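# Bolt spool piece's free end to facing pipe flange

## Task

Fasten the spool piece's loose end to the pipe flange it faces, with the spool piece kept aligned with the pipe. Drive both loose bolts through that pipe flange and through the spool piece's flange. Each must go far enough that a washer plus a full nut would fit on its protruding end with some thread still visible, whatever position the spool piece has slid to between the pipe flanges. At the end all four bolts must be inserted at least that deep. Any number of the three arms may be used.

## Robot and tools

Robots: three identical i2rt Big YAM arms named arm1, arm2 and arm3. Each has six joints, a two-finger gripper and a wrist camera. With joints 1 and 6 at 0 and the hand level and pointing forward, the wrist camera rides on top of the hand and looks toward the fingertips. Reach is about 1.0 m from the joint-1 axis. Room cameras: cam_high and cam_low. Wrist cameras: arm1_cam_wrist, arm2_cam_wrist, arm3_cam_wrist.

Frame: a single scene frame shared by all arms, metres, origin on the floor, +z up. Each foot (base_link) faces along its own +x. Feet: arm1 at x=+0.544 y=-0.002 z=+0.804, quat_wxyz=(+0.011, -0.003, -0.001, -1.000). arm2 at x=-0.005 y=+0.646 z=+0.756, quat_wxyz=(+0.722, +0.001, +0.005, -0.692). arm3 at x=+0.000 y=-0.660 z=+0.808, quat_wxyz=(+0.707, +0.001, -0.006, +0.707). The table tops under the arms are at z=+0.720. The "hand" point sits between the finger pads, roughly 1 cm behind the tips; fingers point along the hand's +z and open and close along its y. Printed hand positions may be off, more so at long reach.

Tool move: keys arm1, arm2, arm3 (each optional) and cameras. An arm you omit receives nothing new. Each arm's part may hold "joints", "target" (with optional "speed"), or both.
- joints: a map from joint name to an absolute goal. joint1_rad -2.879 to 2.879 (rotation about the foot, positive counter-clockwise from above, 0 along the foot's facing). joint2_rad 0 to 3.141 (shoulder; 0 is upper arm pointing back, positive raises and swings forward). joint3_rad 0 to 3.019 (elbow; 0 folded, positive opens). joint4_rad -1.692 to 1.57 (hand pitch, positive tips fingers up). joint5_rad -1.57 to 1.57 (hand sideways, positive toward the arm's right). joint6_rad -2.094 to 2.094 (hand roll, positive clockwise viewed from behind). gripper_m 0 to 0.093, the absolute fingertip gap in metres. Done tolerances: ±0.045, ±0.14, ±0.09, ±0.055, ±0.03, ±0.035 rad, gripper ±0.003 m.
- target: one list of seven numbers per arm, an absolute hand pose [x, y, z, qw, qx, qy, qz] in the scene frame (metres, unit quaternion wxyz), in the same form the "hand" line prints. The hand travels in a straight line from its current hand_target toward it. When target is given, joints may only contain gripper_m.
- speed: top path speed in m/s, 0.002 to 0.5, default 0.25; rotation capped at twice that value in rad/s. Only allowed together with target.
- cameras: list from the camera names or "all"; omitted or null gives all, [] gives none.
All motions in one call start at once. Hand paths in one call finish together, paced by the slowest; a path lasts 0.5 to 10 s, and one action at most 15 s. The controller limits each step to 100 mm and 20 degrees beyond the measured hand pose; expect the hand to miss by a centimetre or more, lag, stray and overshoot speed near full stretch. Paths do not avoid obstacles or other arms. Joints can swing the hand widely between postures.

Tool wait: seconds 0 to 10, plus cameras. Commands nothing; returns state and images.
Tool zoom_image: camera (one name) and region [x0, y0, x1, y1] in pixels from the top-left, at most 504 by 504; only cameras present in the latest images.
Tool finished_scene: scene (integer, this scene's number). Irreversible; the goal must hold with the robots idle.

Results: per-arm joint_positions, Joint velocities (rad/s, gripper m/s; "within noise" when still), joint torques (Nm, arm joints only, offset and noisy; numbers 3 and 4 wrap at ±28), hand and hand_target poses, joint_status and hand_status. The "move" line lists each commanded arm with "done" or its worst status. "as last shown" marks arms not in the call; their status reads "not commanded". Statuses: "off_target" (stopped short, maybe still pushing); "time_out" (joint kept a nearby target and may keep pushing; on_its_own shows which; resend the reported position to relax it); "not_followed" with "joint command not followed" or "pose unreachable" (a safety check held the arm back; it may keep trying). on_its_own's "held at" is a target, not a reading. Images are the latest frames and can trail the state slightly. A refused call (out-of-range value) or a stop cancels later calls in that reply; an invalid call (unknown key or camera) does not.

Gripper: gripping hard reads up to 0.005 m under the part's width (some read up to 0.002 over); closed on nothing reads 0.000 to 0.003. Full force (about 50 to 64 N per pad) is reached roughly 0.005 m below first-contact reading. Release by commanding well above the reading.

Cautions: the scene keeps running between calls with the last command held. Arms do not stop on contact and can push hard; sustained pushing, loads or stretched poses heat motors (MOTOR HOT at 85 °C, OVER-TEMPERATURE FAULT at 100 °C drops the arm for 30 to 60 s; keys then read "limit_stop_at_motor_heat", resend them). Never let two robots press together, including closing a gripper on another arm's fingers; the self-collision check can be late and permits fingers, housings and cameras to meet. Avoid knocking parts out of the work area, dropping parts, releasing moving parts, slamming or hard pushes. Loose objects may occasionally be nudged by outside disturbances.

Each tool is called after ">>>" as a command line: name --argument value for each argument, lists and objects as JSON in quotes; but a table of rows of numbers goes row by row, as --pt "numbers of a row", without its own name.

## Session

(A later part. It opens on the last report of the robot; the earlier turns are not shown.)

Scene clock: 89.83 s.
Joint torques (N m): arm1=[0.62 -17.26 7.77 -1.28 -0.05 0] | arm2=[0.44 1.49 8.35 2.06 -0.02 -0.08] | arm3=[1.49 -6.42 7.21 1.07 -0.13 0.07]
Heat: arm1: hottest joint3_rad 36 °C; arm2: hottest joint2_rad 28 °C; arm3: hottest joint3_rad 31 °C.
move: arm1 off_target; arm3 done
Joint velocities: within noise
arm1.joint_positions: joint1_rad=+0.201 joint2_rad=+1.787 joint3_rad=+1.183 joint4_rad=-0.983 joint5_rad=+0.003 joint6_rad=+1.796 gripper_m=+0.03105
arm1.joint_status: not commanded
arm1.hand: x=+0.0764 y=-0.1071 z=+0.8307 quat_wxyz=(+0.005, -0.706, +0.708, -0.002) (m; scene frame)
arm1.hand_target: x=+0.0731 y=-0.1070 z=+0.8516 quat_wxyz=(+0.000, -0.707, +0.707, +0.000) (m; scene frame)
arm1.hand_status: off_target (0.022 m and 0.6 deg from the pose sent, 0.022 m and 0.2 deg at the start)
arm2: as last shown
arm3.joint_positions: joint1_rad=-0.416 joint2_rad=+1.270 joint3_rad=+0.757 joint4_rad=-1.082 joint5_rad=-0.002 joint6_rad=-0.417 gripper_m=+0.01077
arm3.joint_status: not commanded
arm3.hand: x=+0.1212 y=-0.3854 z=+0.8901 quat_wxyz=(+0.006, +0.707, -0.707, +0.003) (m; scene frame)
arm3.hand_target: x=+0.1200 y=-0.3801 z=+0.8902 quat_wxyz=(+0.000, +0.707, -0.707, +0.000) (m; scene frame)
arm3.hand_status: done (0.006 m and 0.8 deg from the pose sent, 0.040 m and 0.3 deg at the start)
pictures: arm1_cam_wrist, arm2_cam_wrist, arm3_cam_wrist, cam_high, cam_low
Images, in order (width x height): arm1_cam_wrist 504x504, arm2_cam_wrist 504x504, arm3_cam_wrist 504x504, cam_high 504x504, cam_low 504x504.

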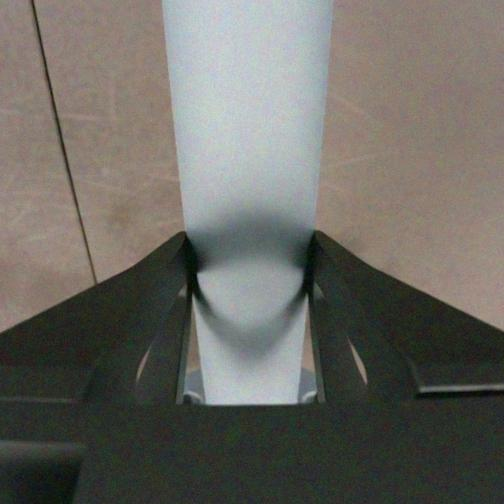

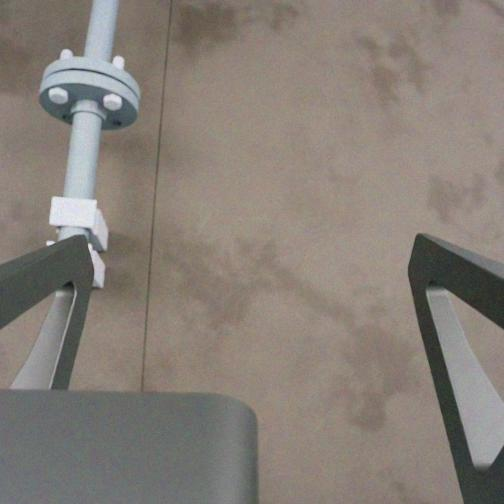

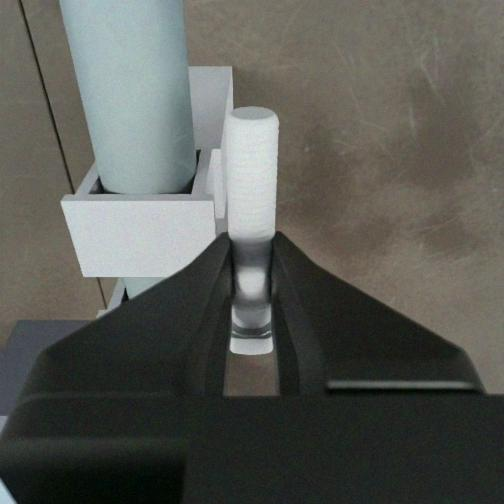

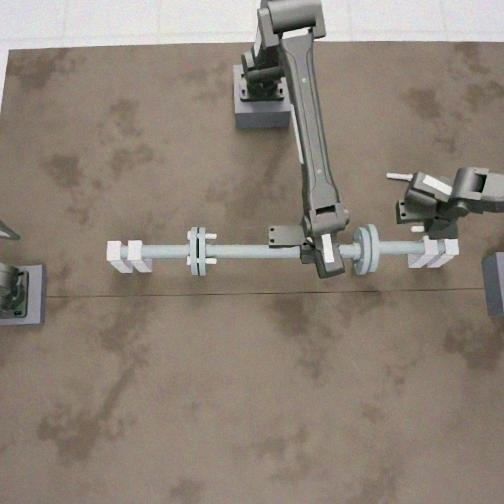

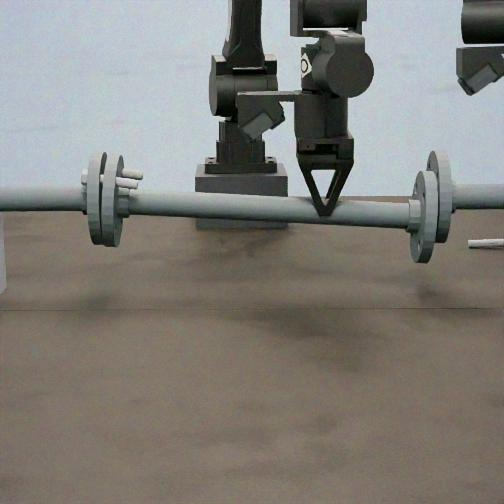

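>>> move --arm1 '{"target":[0.073,-0.107,0.885,0,0.7071,-0.7071,0],"speed":0.05}' --cameras '["cam_low"]'

>>> zoom_image --camera "cam_low" --region '[354, 100, 504, 280]'

Scene clock: 94.60 s.
Joint torques (N m): arm1=[0.56 -17.26 9.48 -0.49 0.25 0.33] | arm2=[0.38 1.44 8.35 2.06 -0.02 -0.08] | arm3=[1.32 -6.53 7.23 1.06 -0.13 0.04]
Heat: arm1: hottest joint3_rad 36 °C; arm2: hottest joint3_rad 29 °C; arm3: hottest joint3_rad 31 °C.
move: arm1 off_target
Joint velocities: within noise
arm1.joint_positions: joint1_rad=+0.202 joint2_rad=+1.748 joint3_rad=+1.198 joint4_rad=-1.087 joint5_rad=-0.007 joint6_rad=+1.765 gripper_m=+0.03106
arm1.joint_status: not commanded
arm1.hand: x=+0.0915 y=-0.1060 z=+0.8542 quat_wxyz=(+0.022, -0.717, +0.696, -0.019) (m; scene frame)
arm1.hand_target: x=+0.0742 y=-0.1067 z=+0.8849 quat_wxyz=(+0.000, -0.707, +0.707, +0.000) (m; scene frame)
arm1.hand_status: off_target (0.036 m and 3.8 deg from the pose sent, 0.054 m and 0.6 deg at the start)
arm2: as last shown
arm3.joint_positions: joint1_rad=-0.416 joint2_rad=+1.270 joint3_rad=+0.757 joint4_rad=-1.082 joint5_rad=-0.002 joint6_rad=-0.416 gripper_m=+0.01077
arm3.joint_status: not commanded
arm3.hand: x=+0.1212 y=-0.3853 z=+0.8901 quat_wxyz=(+0.006, +0.707, -0.707, +0.003) (m; scene frame)
arm3.hand_target: x=+0.1200 y=-0.3800 z=+0.8902 quat_wxyz=(+0.000, +0.707, -0.707, +0.000) (m; scene frame)
arm3.hand_status: not commanded
pictures: cam_low
Images, in order (width x height): cam_low 504x504.

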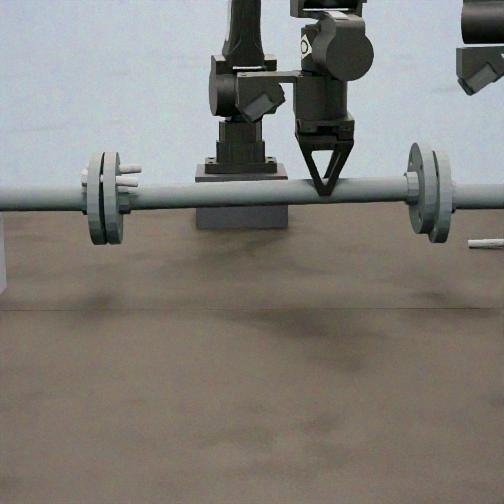

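Scaled by 2.800 from the camera's 504x504 image, which has a finer 720x720 frame.

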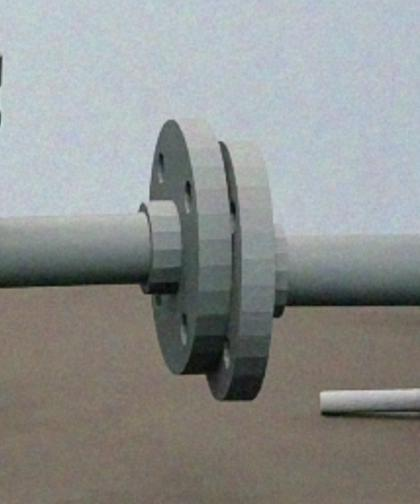

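>>> move --arm1 '{"target":[0.060,-0.107,0.874,0,0.7071,-0.7071,0],"speed":0.05}'

>>> zoom_image --camera "cam_low" --region '[354, 100, 504, 280]'

>>> zoom_image --camera "cam_high" --region '[330, 180, 450, 300]'

Scene clock: 100.30 s.
Joint torques (N m): arm1=[0.09 -15.33 10.14 0.18 0.22 0.22] | arm2=[0.38 1.44 8.35 2.06 -0.02 -0.08] | arm3=[1.44 -6.53 7.19 1.02 -0.13 0.04]
Heat: arm1: hottest joint3_rad 36 °C; arm2: hottest joint3_rad 29 °C; arm3: hottest joint3_rad 30 °C.
move: arm1 off_target
Joint velocities: within noise
arm1.joint_positions: joint1_rad=+0.201 joint2_rad=+1.758 joint3_rad=+1.216 joint4_rad=-1.087 joint5_rad=-0.006 joint6_rad=+1.771 gripper_m=+0.03105
arm1.joint_status: not commanded
arm1.hand: x=+0.0843 y=-0.1070 z=+0.8555 quat_wxyz=(+0.019, -0.715, +0.699, -0.017) (m; scene frame)
arm1.hand_target: x=+0.0612 y=-0.1068 z=+0.8745 quat_wxyz=(+0.000, -0.707, +0.707, +0.000) (m; scene frame)
arm1.hand_status: off_target (0.031 m and 3.2 deg from the pose sent, 0.037 m and 3.8 deg at the start)
arm2, arm3: as last shown
pictures: arm1_cam_wrist, arm2_cam_wrist, arm3_cam_wrist, cam_high, cam_low
Images, in order (width x height): arm1_cam_wrist 504x504, arm2_cam_wrist 504x504, arm3_cam_wrist 504x504, cam_high 504x504, cam_low 504x504.

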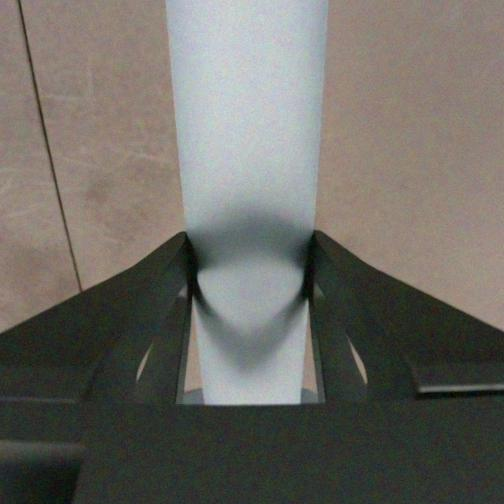

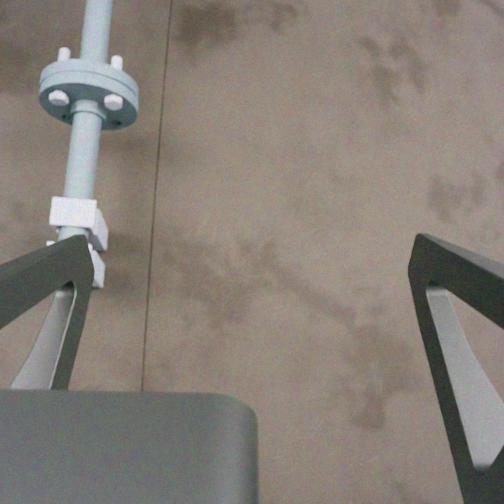

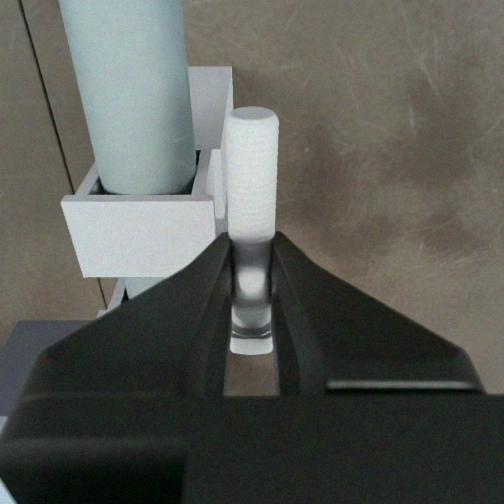

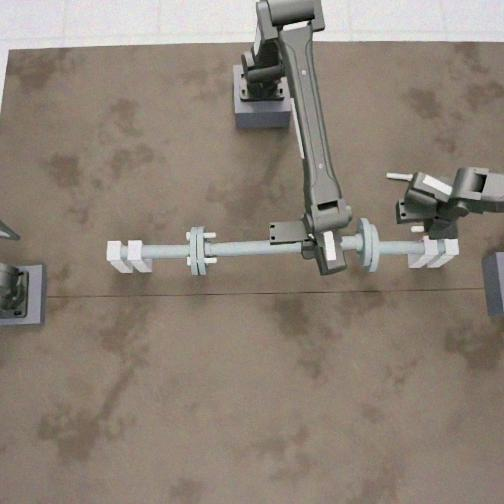

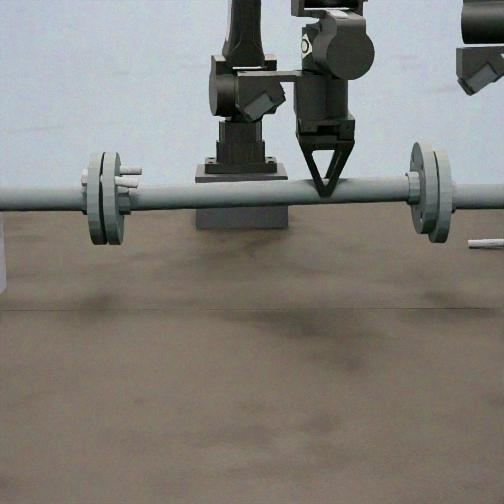

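Scaled by 2.800 from the camera's 504x504 image, which has a finer 720x720 frame.

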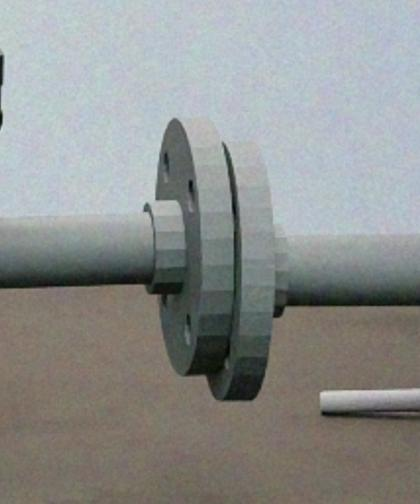

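Scaled by 4.200 from the camera's 504x504 image, which has a finer 720x720 frame.

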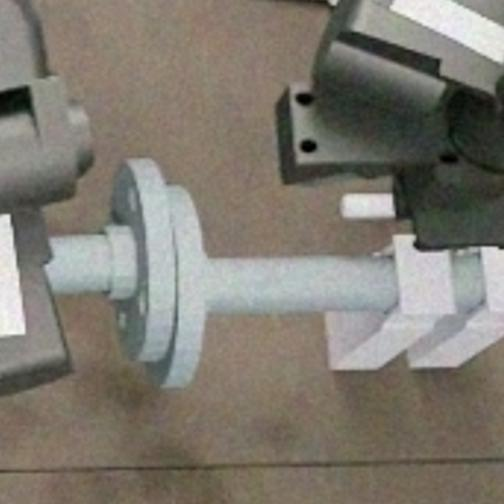

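>>> move --arm1 '{"target":[0.045,-0.107,0.862,0,0.7071,-0.7071,0],"speed":0.05}' --cameras '["cam_high","cam_low"]'

>>> zoom_image --camera "cam_low" --region '[354, 100, 504, 280]'

>>> zoom_image --camera "cam_high" --region '[330, 180, 450, 300]'

Scene clock: 105.47 s.
Joint torques (N m): arm1=[0.15 -15.68 10.07 0.79 0.17 -0.06] | arm2=[0.44 1.44 8.36 2.04 -0.02 -0.08] | arm3=[1.49 -6.36 7.2 1.05 -0.14 0.03]
Heat: arm1: hottest joint3_rad 37 °C; arm2: hottest joint3_rad 29 °C; arm3: hottest joint3_rad 30 °C.
move: arm1 off_target
Joint velocities: within noise
arm1.joint_positions: joint1_rad=+0.196 joint2_rad=+1.804 joint3_rad=+1.250 joint4_rad=-1.087 joint5_rad=-0.003 joint6_rad=+1.789 gripper_m=+0.03106
arm1.joint_status: not commanded
arm1.hand: x=+0.0732 y=-0.1065 z=+0.8446 quat_wxyz=(+0.026, -0.707, +0.707, -0.019) (m; scene frame)
arm1.hand_target: x=+0.0464 y=-0.1066 z=+0.8628 quat_wxyz=(+0.000, -0.707, +0.707, +0.000) (m; scene frame)
arm1.hand_status: off_target (0.033 m and 3.7 deg from the pose sent, 0.040 m and 3.2 deg at the start)
arm2, arm3: as last shown
pictures: cam_high, cam_low
Images, in order (width x height): cam_high 504x504, cam_low 504x504.

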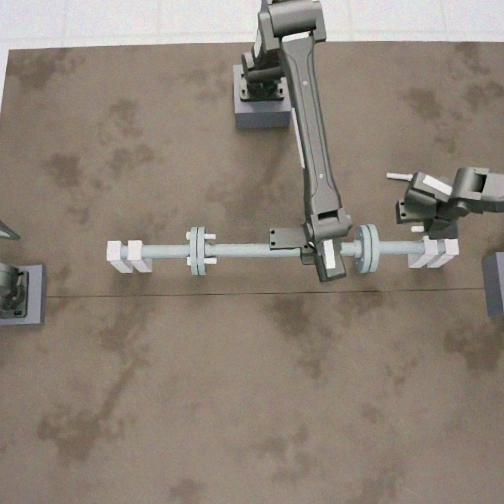

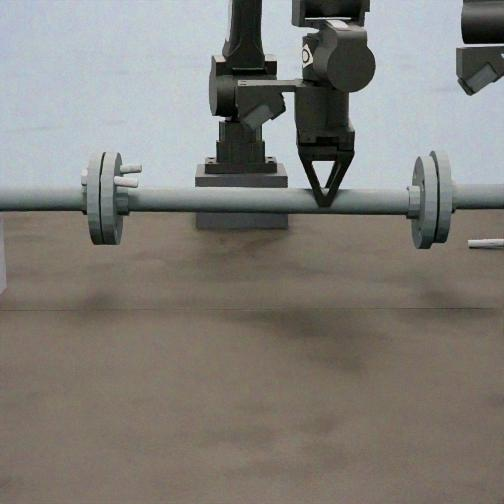

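Scaled by 2.800 from the camera's 504x504 image, which has a finer 720x720 frame.

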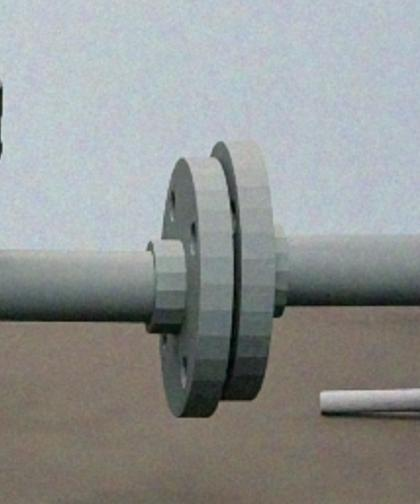

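Scaled by 4.200 from the camera's 504x504 image, which has a finer 720x720 frame.

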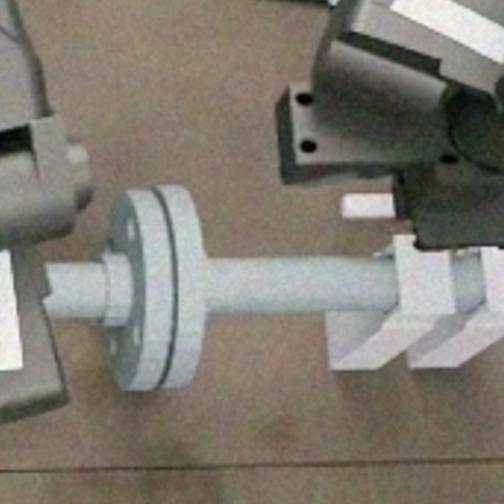

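>>> move --arm1 '{"target":[0.048,-0.107,0.870,0,0.7071,-0.7071,0],"speed":0.05}' --cameras '["cam_high","cam_low"]'

>>> zoom_image --camera "cam_low" --region '[354, 100, 504, 280]'

>>> zoom_image --camera "cam_high" --region '[330, 180, 450, 300]'

Scene clock: 110.97 s.
Joint torques (N m): arm1=[0.26 -16.67 10.06 0.1 0.16 -0.04] | arm2=[0.44 1.44 8.35 2.07 -0.02 -0.08] | arm3=[1.44 -6.48 7.21 1.05 -0.13 0.04]
Heat: arm1: hottest joint3_rad 38 °C; arm2: hottest joint3_rad 29 °C; arm3: hottest joint3_rad 30 °C.
move: arm1 off_target
Joint velocities: within noise
arm1.joint_positions: joint1_rad=+0.196 joint2_rad=+1.804 joint3_rad=+1.250 joint4_rad=-1.087 joint5_rad=-0.003 joint6_rad=+1.789 gripper_m=+0.03106
arm1.joint_status: not commanded
arm1.hand: x=+0.0732 y=-0.1064 z=+0.8446 quat_wxyz=(+0.026, -0.707, +0.707, -0.019) (m; scene frame)
arm1.hand_target: x=+0.0494 y=-0.1066 z=+0.8705 quat_wxyz=(+0.000, -0.707, +0.707, +0.000) (m; scene frame)
arm1.hand_status: off_target (0.036 m and 3.7 deg from the pose sent, 0.036 m and 3.7 deg at the start)
arm2.joint_positions: joint1_rad=-0.240 joint2_rad=+0.590 joint3_rad=+1.323 joint4_rad=-1.428 joint5_rad=-0.024 joint6_rad=-0.286 gripper_m=+0.09396
arm2.joint_status: not commanded
arm2.hand: x=-0.0419 y=+0.4280 z=+1.2502 quat_wxyz=(-0.225, -0.608, -0.673, +0.356) (m; scene frame)
arm2.hand_target: x=-0.0415 y=+0.4295 z=+1.2610 quat_wxyz=(-0.231, -0.604, -0.669, +0.366) (m; scene frame)
arm2.hand_status: not commanded
arm3: as last shown
pictures: cam_high, cam_low
Images, in order (width x height): cam_high 504x504, cam_low 504x504.

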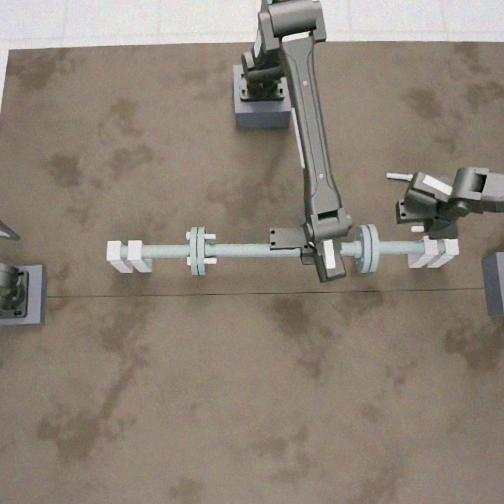

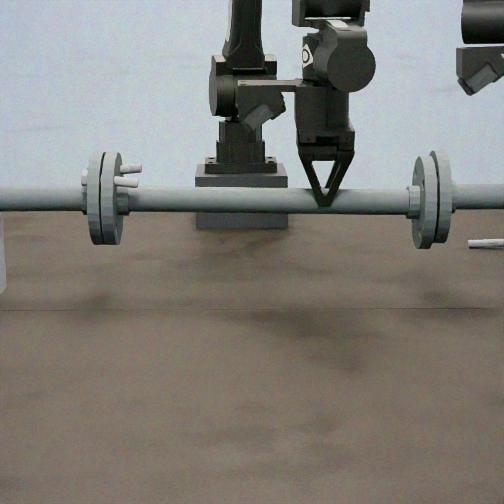

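Scaled by 2.800 from the camera's 504x504 image, which has a finer 720x720 frame.

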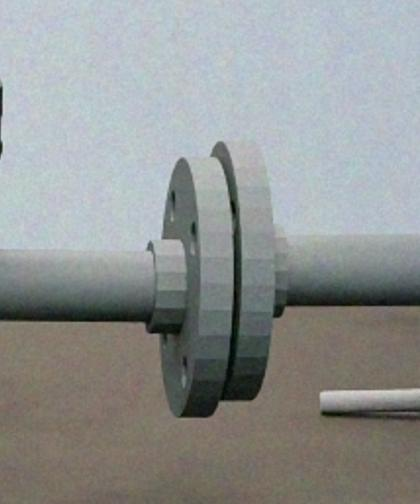

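Scaled by 4.200 from the camera's 504x504 image, which has a finer 720x720 frame.

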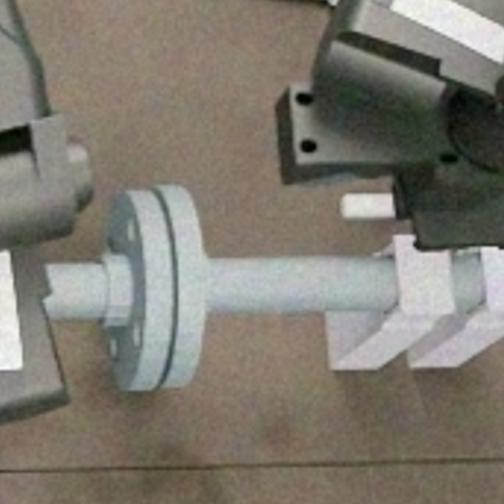

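>>> move --arm1 '{"target":[0.047,-0.107,0.877,0,0.7071,-0.7071,0],"speed":0.05}' --cameras '["cam_high","cam_low"]'

>>> zoom_image --camera "cam_low" --region '[354, 100, 504, 280]'

>>> zoom_image --camera "cam_high" --region '[330, 180, 450, 300]'

Scene clock: 114.77 s.
Joint torques (N m): arm1=[0.09 -17.32 10.17 0.08 0.15 -0.05] | arm2=[0.44 1.44 8.34 2.04 -0.02 -0.08] | arm3=[1.32 -6.42 7.17 1.02 -0.13 0.04]
Heat: arm1: hottest joint3_rad 38 °C; arm2: hottest joint3_rad 29 °C; arm3: hottest joint3_rad 30 °C.
move: arm1 off_target
Joint velocities: within noise
arm1.joint_positions: joint1_rad=+0.196 joint2_rad=+1.804 joint3_rad=+1.259 joint4_rad=-1.105 joint5_rad=-0.003 joint6_rad=+1.789 gripper_m=+0.03106
arm1.joint_status: not commanded
arm1.hand: x=+0.0733 y=-0.1064 z=+0.8479 quat_wxyz=(+0.029, -0.707, +0.707, -0.021) (m; scene frame)
arm1.hand_target: x=+0.0488 y=-0.1066 z=+0.8774 quat_wxyz=(+0.000, -0.707, +0.707, +0.000) (m; scene frame)
arm1.hand_status: off_target (0.039 m and 4.1 deg from the pose sent, 0.042 m and 3.7 deg at the start)
arm2, arm3: as last shown
pictures: cam_high, cam_low
Images, in order (width x height): cam_high 504x504, cam_low 504x504.

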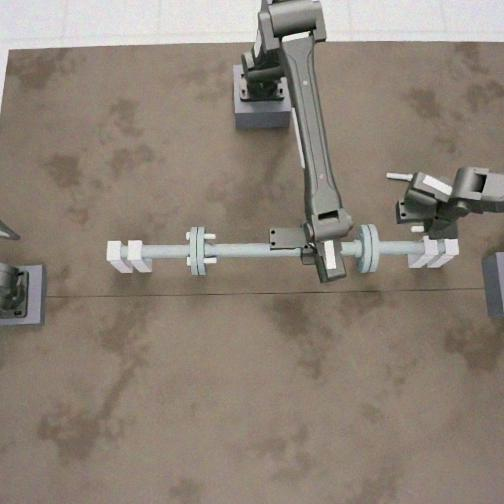

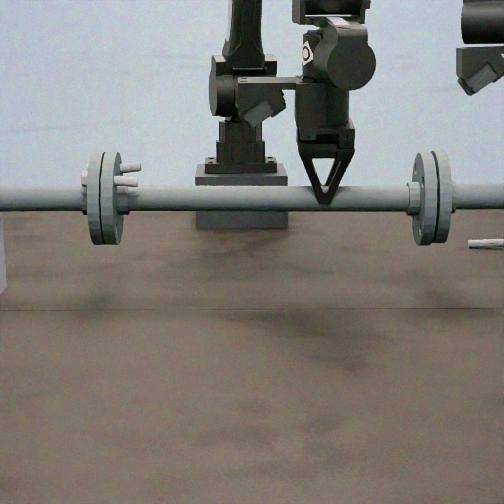

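Scaled by 2.800 from the camera's 504x504 image, which has a finer 720x720 frame.

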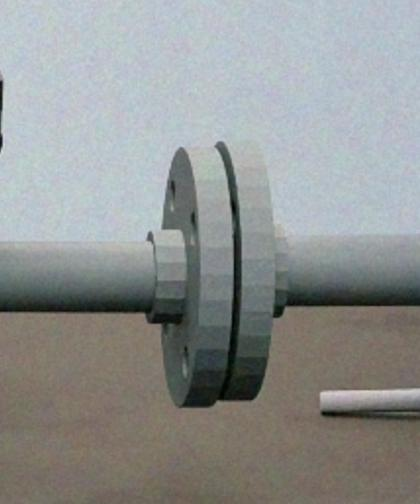

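Scaled by 4.200 from the camera's 504x504 image, which has a finer 720x720 frame.

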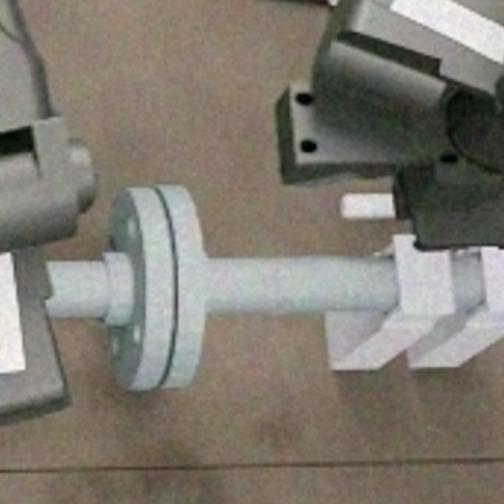

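>>> move --arm1 '{"target":[0.049,-0.107,0.881,0,0.7071,-0.7071,0],"speed":0.05}' --arm3 '{"target":[0.104,-0.345,0.886,0,0.7071,-0.7071,0],"speed":0.1}'

>>> zoom_image --camera "cam_low" --region '[354, 100, 504, 280]'

>>> zoom_image --camera "cam_high" --region '[330, 180, 450, 300]'

Scene clock: 128.63 s.
Joint torques (N m): arm1=[0.26 -17.9 10.06 0.01 0.15 -0.03] | arm2=[0.44 1.44 8.34 2.04 -0.02 -0.08] | arm3=[1.55 -6.59 10.36 1.06 -0.17 0.05]
Heat: arm1: hottest joint3_rad 38 °C; arm2: hottest joint3_rad 29 °C; arm3: hottest joint3_rad 30 °C.
move: arm1 off_target; arm3 off_target
Joint velocities: within noise
arm1.joint_positions: joint1_rad=+0.196 joint2_rad=+1.804 joint3_rad=+1.259 joint4_rad=-1.111 joint5_rad=-0.003 joint6_rad=+1.789 gripper_m=+0.03106
arm1.joint_status: not commanded
arm1.hand: x=+0.0746 y=-0.1061 z=+0.8481 quat_wxyz=(+0.032, -0.706, +0.707, -0.023) (m; scene frame)
arm1.hand_target: x=+0.0507 y=-0.1066 z=+0.8813 quat_wxyz=(+0.000, -0.707, +0.707, +0.000) (m; scene frame)
arm1.hand_status: off_target (0.042 m and 4.5 deg from the pose sent, 0.041 m and 4.1 deg at the start)
arm2: as last shown
arm3.joint_positions: joint1_rad=-0.333 joint2_rad=+1.338 joint3_rad=+0.771 joint4_rad=-1.065 joint5_rad=-0.003 joint6_rad=-0.332 gripper_m=+0.01077
arm3.joint_status: not commanded
arm3.hand: x=+0.1000 y=-0.3699 z=+0.8753 quat_wxyz=(+0.022, +0.707, -0.707, +0.011) (m; scene frame)
arm3.hand_target: x=+0.1035 y=-0.3460 z=+0.8866 quat_wxyz=(+0.000, +0.707, -0.707, +0.000) (m; scene frame)
arm3.hand_status: off_target (0.027 m and 2.9 deg from the pose sent, 0.044 m and 0.8 deg at the start)
pictures: arm1_cam_wrist, arm2_cam_wrist, arm3_cam_wrist, cam_high, cam_low
Images, in order (width x height): arm1_cam_wrist 504x504, arm2_cam_wrist 504x504, arm3_cam_wrist 504x504, cam_high 504x504, cam_low 504x504.

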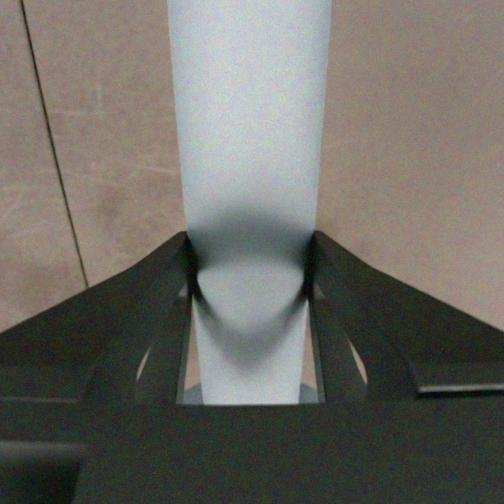

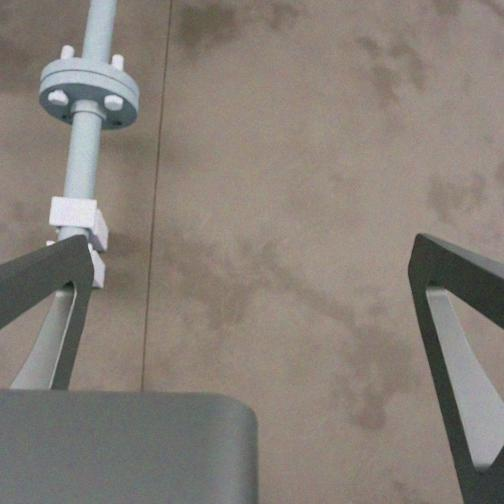

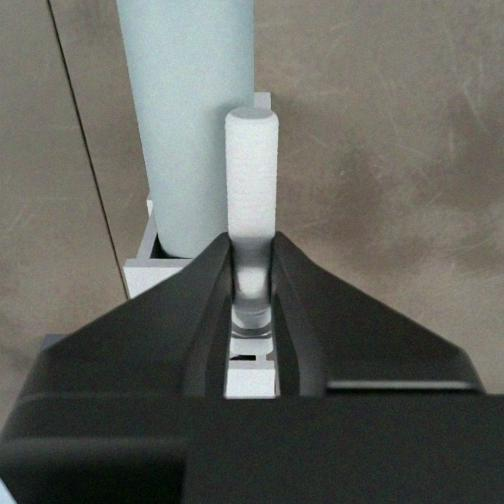

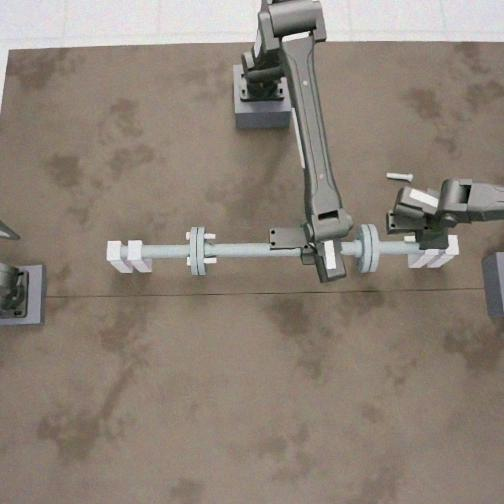

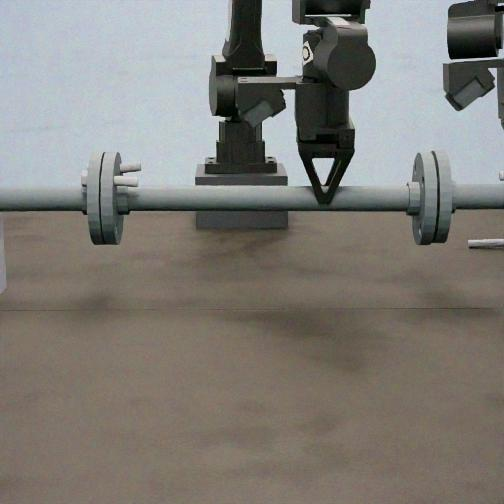

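Scaled by 2.800 from the camera's 504x504 image, which has a finer 720x720 frame.

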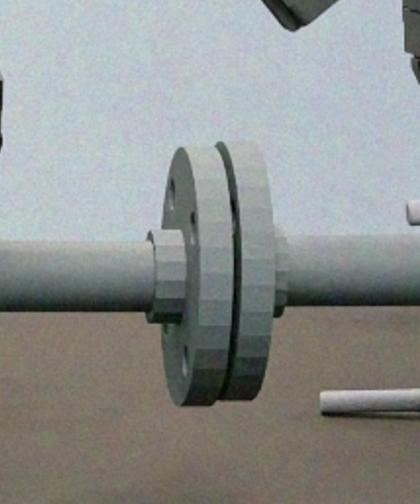

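Scaled by 4.200 from the camera's 504x504 image, which has a finer 720x720 frame.

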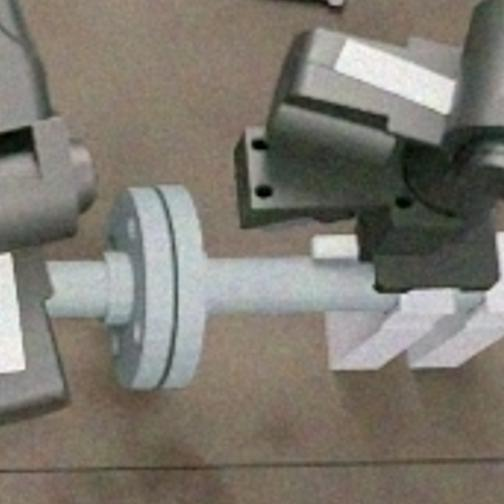

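>>> move --arm3 '{"target":[0.110,-0.328,0.892,0,0.7071,-0.7071,0],"speed":0.1}'

>>> zoom_image --camera "cam_low" --region '[354, 100, 504, 280]'

>>> zoom_image --camera "cam_high" --region '[330, 180, 450, 300]'

Scene clock: 136.97 s.
Joint torques (N m): arm1=[0.26 -17.9 10.06 0.05 0.16 -0.03] | arm2=[0.38 1.44 8.35 2.04 -0.02 -0.08] | arm3=[1.38 -7.59 10.81 0.49 -0.16 0.02]
Heat: arm1: hottest joint3_rad 38 °C; arm2: hottest joint3_rad 30 °C; arm3: hottest joint3_rad 31 °C.
move: arm3 off_target
Joint velocities: within noise
arm1, arm2: as last shown
arm3.joint_positions: joint1_rad=-0.333 joint2_rad=+1.384 joint3_rad=+0.821 joint4_rad=-1.065 joint5_rad=-0.003 joint6_rad=-0.331 gripper_m=+0.01076
arm3.joint_status: not commanded
arm3.hand: x=+0.1063 y=-0.3517 z=+0.8772 quat_wxyz=(+0.021, +0.706, -0.708, +0.011) (m; scene frame)
arm3.hand_target: x=+0.1096 y=-0.3289 z=+0.8925 quat_wxyz=(+0.000, +0.707, -0.707, +0.000) (m; scene frame)
arm3.hand_status: off_target (0.028 m and 2.7 deg from the pose sent, 0.046 m and 2.9 deg at the start)
pictures: arm1_cam_wrist, arm2_cam_wrist, arm3_cam_wrist, cam_high, cam_low
Images, in order (width x height): arm1_cam_wrist 504x504, arm2_cam_wrist 504x504, arm3_cam_wrist 504x504, cam_high 504x504, cam_low 504x504.

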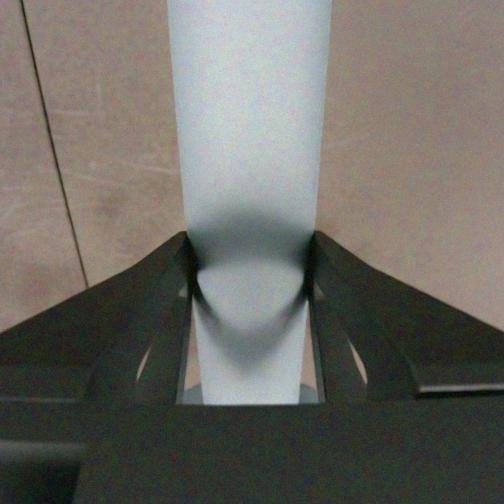

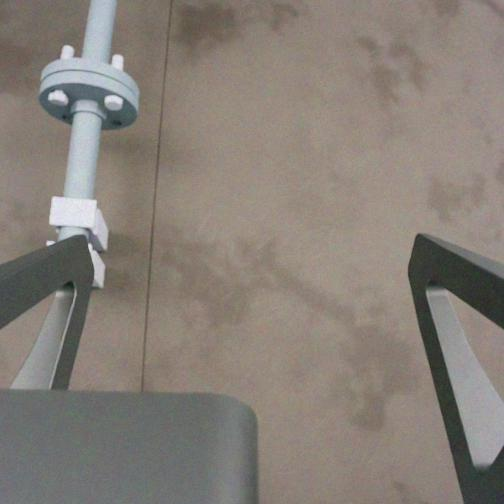

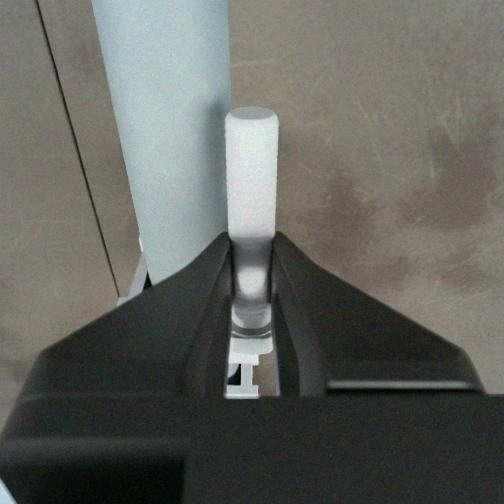

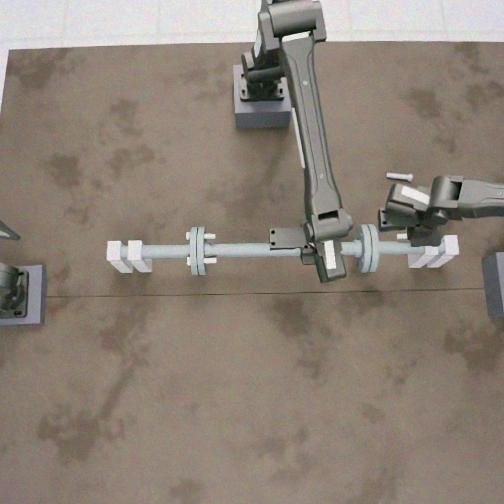

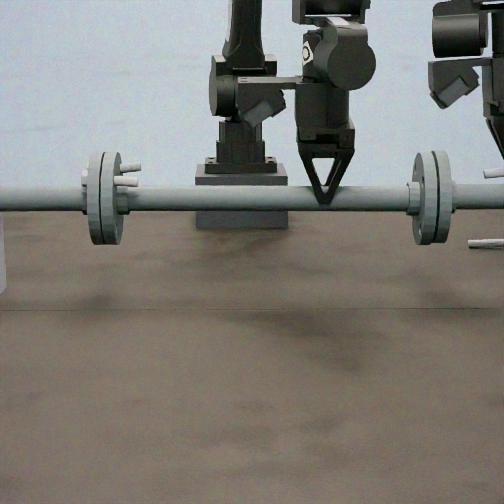

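Scaled by 2.800 from the camera's 504x504 image, which has a finer 720x720 frame.

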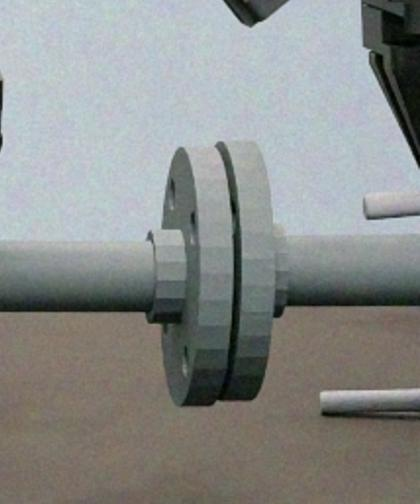

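Scaled by 4.200 from the camera's 504x504 image, which has a finer 720x720 frame.

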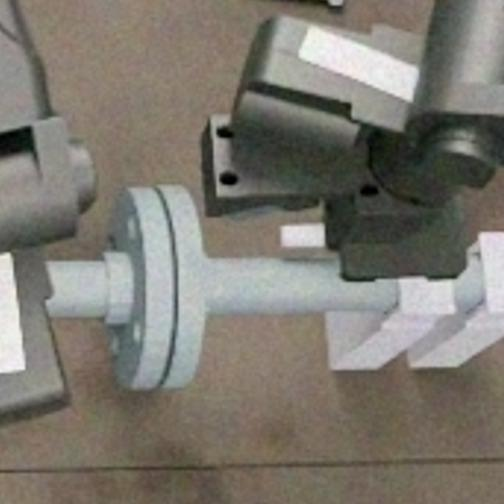

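>>> move --arm3 '{"target":[0.111,-0.302,0.896,-0.017,0.7068,-0.7068,-0.017],"speed":0.1}' --cameras '["arm3_cam_wrist","cam_high","cam_low"]'

>>> zoom_image --camera "cam_low" --region '[354, 100, 504, 280]'

>>> zoom_image --camera "cam_high" --region '[330, 180, 450, 300]'

Scene clock: 144.77 s.
Joint torques (N m): arm1=[0.15 -17.9 10.07 0.01 0.15 -0.03] | arm2=[0.38 1.44 8.35 2.07 -0.02 -0.08] | arm3=[1.44 -8.23 10.91 1.07 -0.23 0.04]
Heat: arm1: hottest joint3_rad 38 °C; arm2: hottest joint3_rad 30 °C; arm3: hottest joint3_rad 33 °C.
move: arm3 off_target
Joint velocities: within noise
arm1, arm2: as last shown
arm3.joint_positions: joint1_rad=-0.321 joint2_rad=+1.414 joint3_rad=+0.862 joint4_rad=-1.045 joint5_rad=-0.016 joint6_rad=-0.319 gripper_m=+0.01076
arm3.joint_status: not commanded
arm3.hand: x=+0.1071 y=-0.3294 z=+0.8807 quat_wxyz=(+0.010, +0.707, -0.707, -0.002) (m; scene frame)
arm3.hand_target: x=+0.1106 y=-0.3032 z=+0.8967 quat_wxyz=(-0.017, +0.707, -0.707, -0.017) (m; scene frame)
arm3.hand_status: off_target (0.032 m and 3.5 deg from the pose sent, 0.053 m and 5.4 deg at the start)
pictures: arm3_cam_wrist, cam_high, cam_low
Images, in order (width x height): arm3_cam_wrist 504x504, cam_high 504x504, cam_low 504x504.

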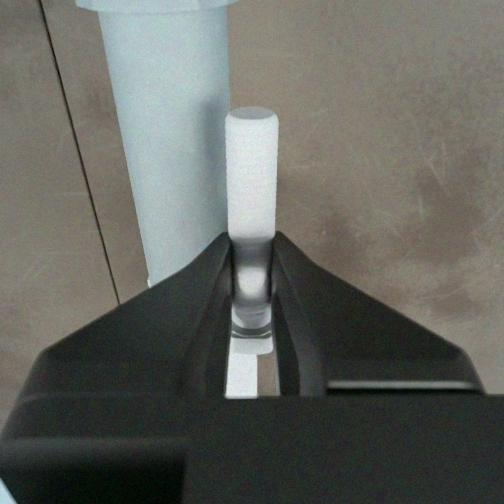

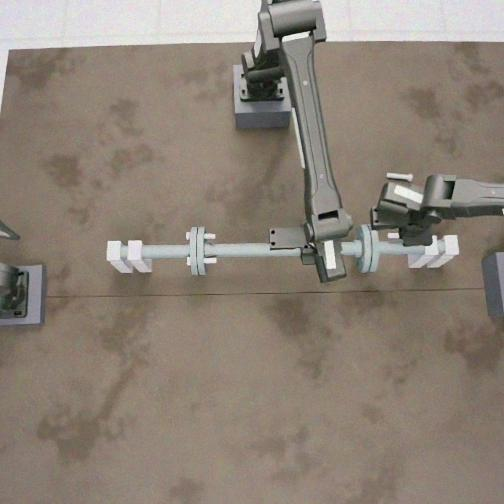

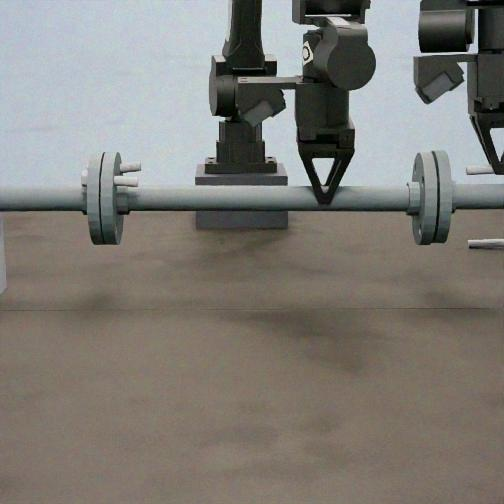

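Scaled by 2.800 from the camera's 504x504 image, which has a finer 720x720 frame.

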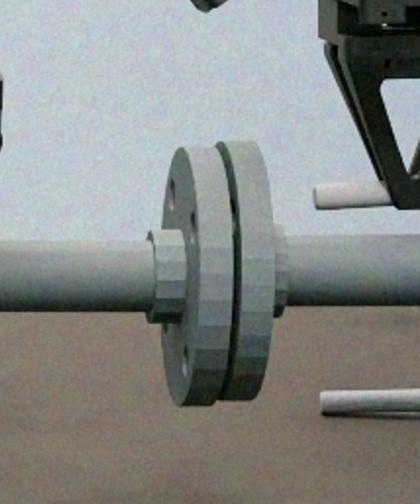

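Scaled by 4.200 from the camera's 504x504 image, which has a finer 720x720 frame.

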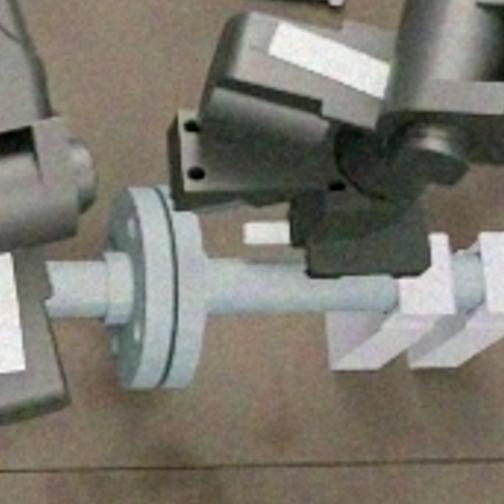

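>>> move --arm3 '{"target":[0.111,-0.290,0.898,-0.036,0.7063,-0.7063,-0.032],"speed":0.1}' --cameras '["arm3_cam_wrist","cam_high","cam_low"]'

>>> zoom_image --camera "cam_low" --region '[354, 100, 504, 280]'

>>> zoom_image --camera "cam_high" --region '[330, 180, 450, 300]'

Scene clock: 156.07 s.
Joint torques (N m): arm1=[0.15 -17.96 10.03 0.02 0.16 -0.03] | arm2=[0.44 1.44 8.35 2.06 -0.02 -0.08] | arm3=[1.44 -8.88 11.07 1.16 -0.23 0.05]
Heat: arm1: hottest joint3_rad 39 °C; arm2: hottest joint3_rad 30 °C; arm3: hottest joint3_rad 33 °C.
move: arm3 off_target
Joint velocities: within noise
arm1, arm2: as last shown
arm3.joint_positions: joint1_rad=-0.316 joint2_rad=+1.414 joint3_rad=+0.862 joint4_rad=-1.002 joint5_rad=-0.025 joint6_rad=-0.313 gripper_m=+0.01077
arm3.joint_status: not commanded
arm3.hand: x=+0.1072 y=-0.3182 z=+0.8807 quat_wxyz=(-0.008, +0.706, -0.708, -0.016) (m; scene frame)
arm3.hand_target: x=+0.1106 y=-0.2913 z=+0.8988 quat_wxyz=(-0.036, +0.706, -0.706, -0.032) (m; scene frame)
arm3.hand_status: off_target (0.033 m and 3.7 deg from the pose sent, 0.043 m and 6.3 deg at the start)
pictures: arm3_cam_wrist, cam_high, cam_low
Images, in order (width x height): arm3_cam_wrist 504x504, cam_high 504x504, cam_low 504x504.

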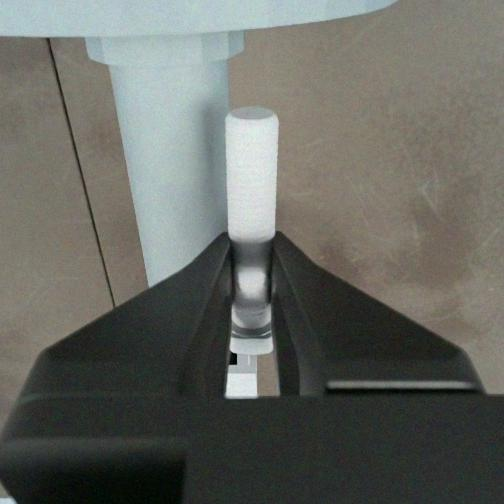

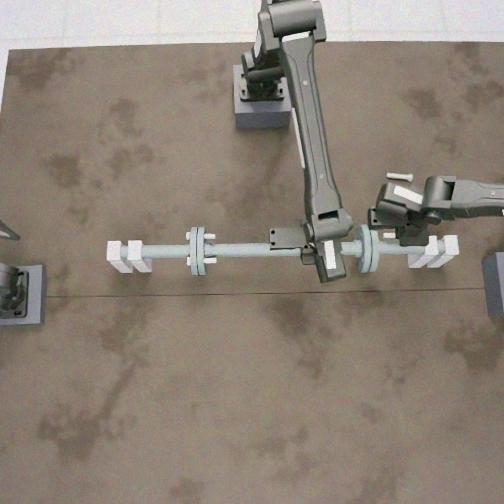

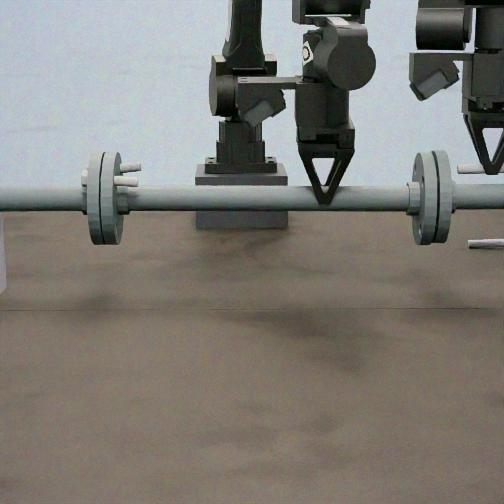

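Scaled by 2.800 from the camera's 504x504 image, which has a finer 720x720 frame.

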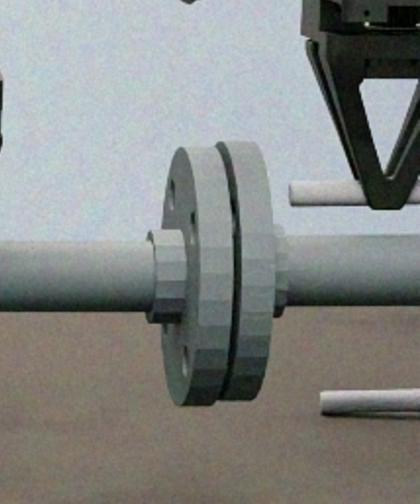

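Scaled by 4.200 from the camera's 504x504 image, which has a finer 720x720 frame.

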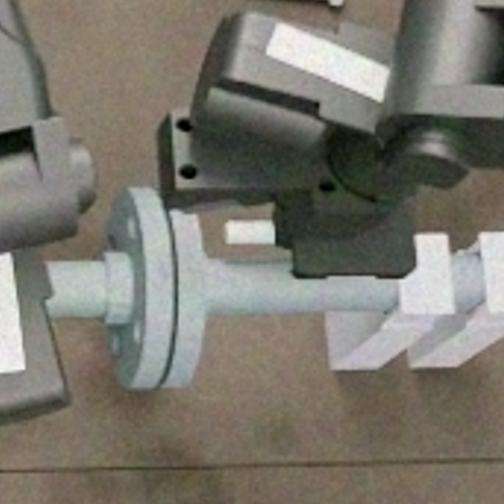

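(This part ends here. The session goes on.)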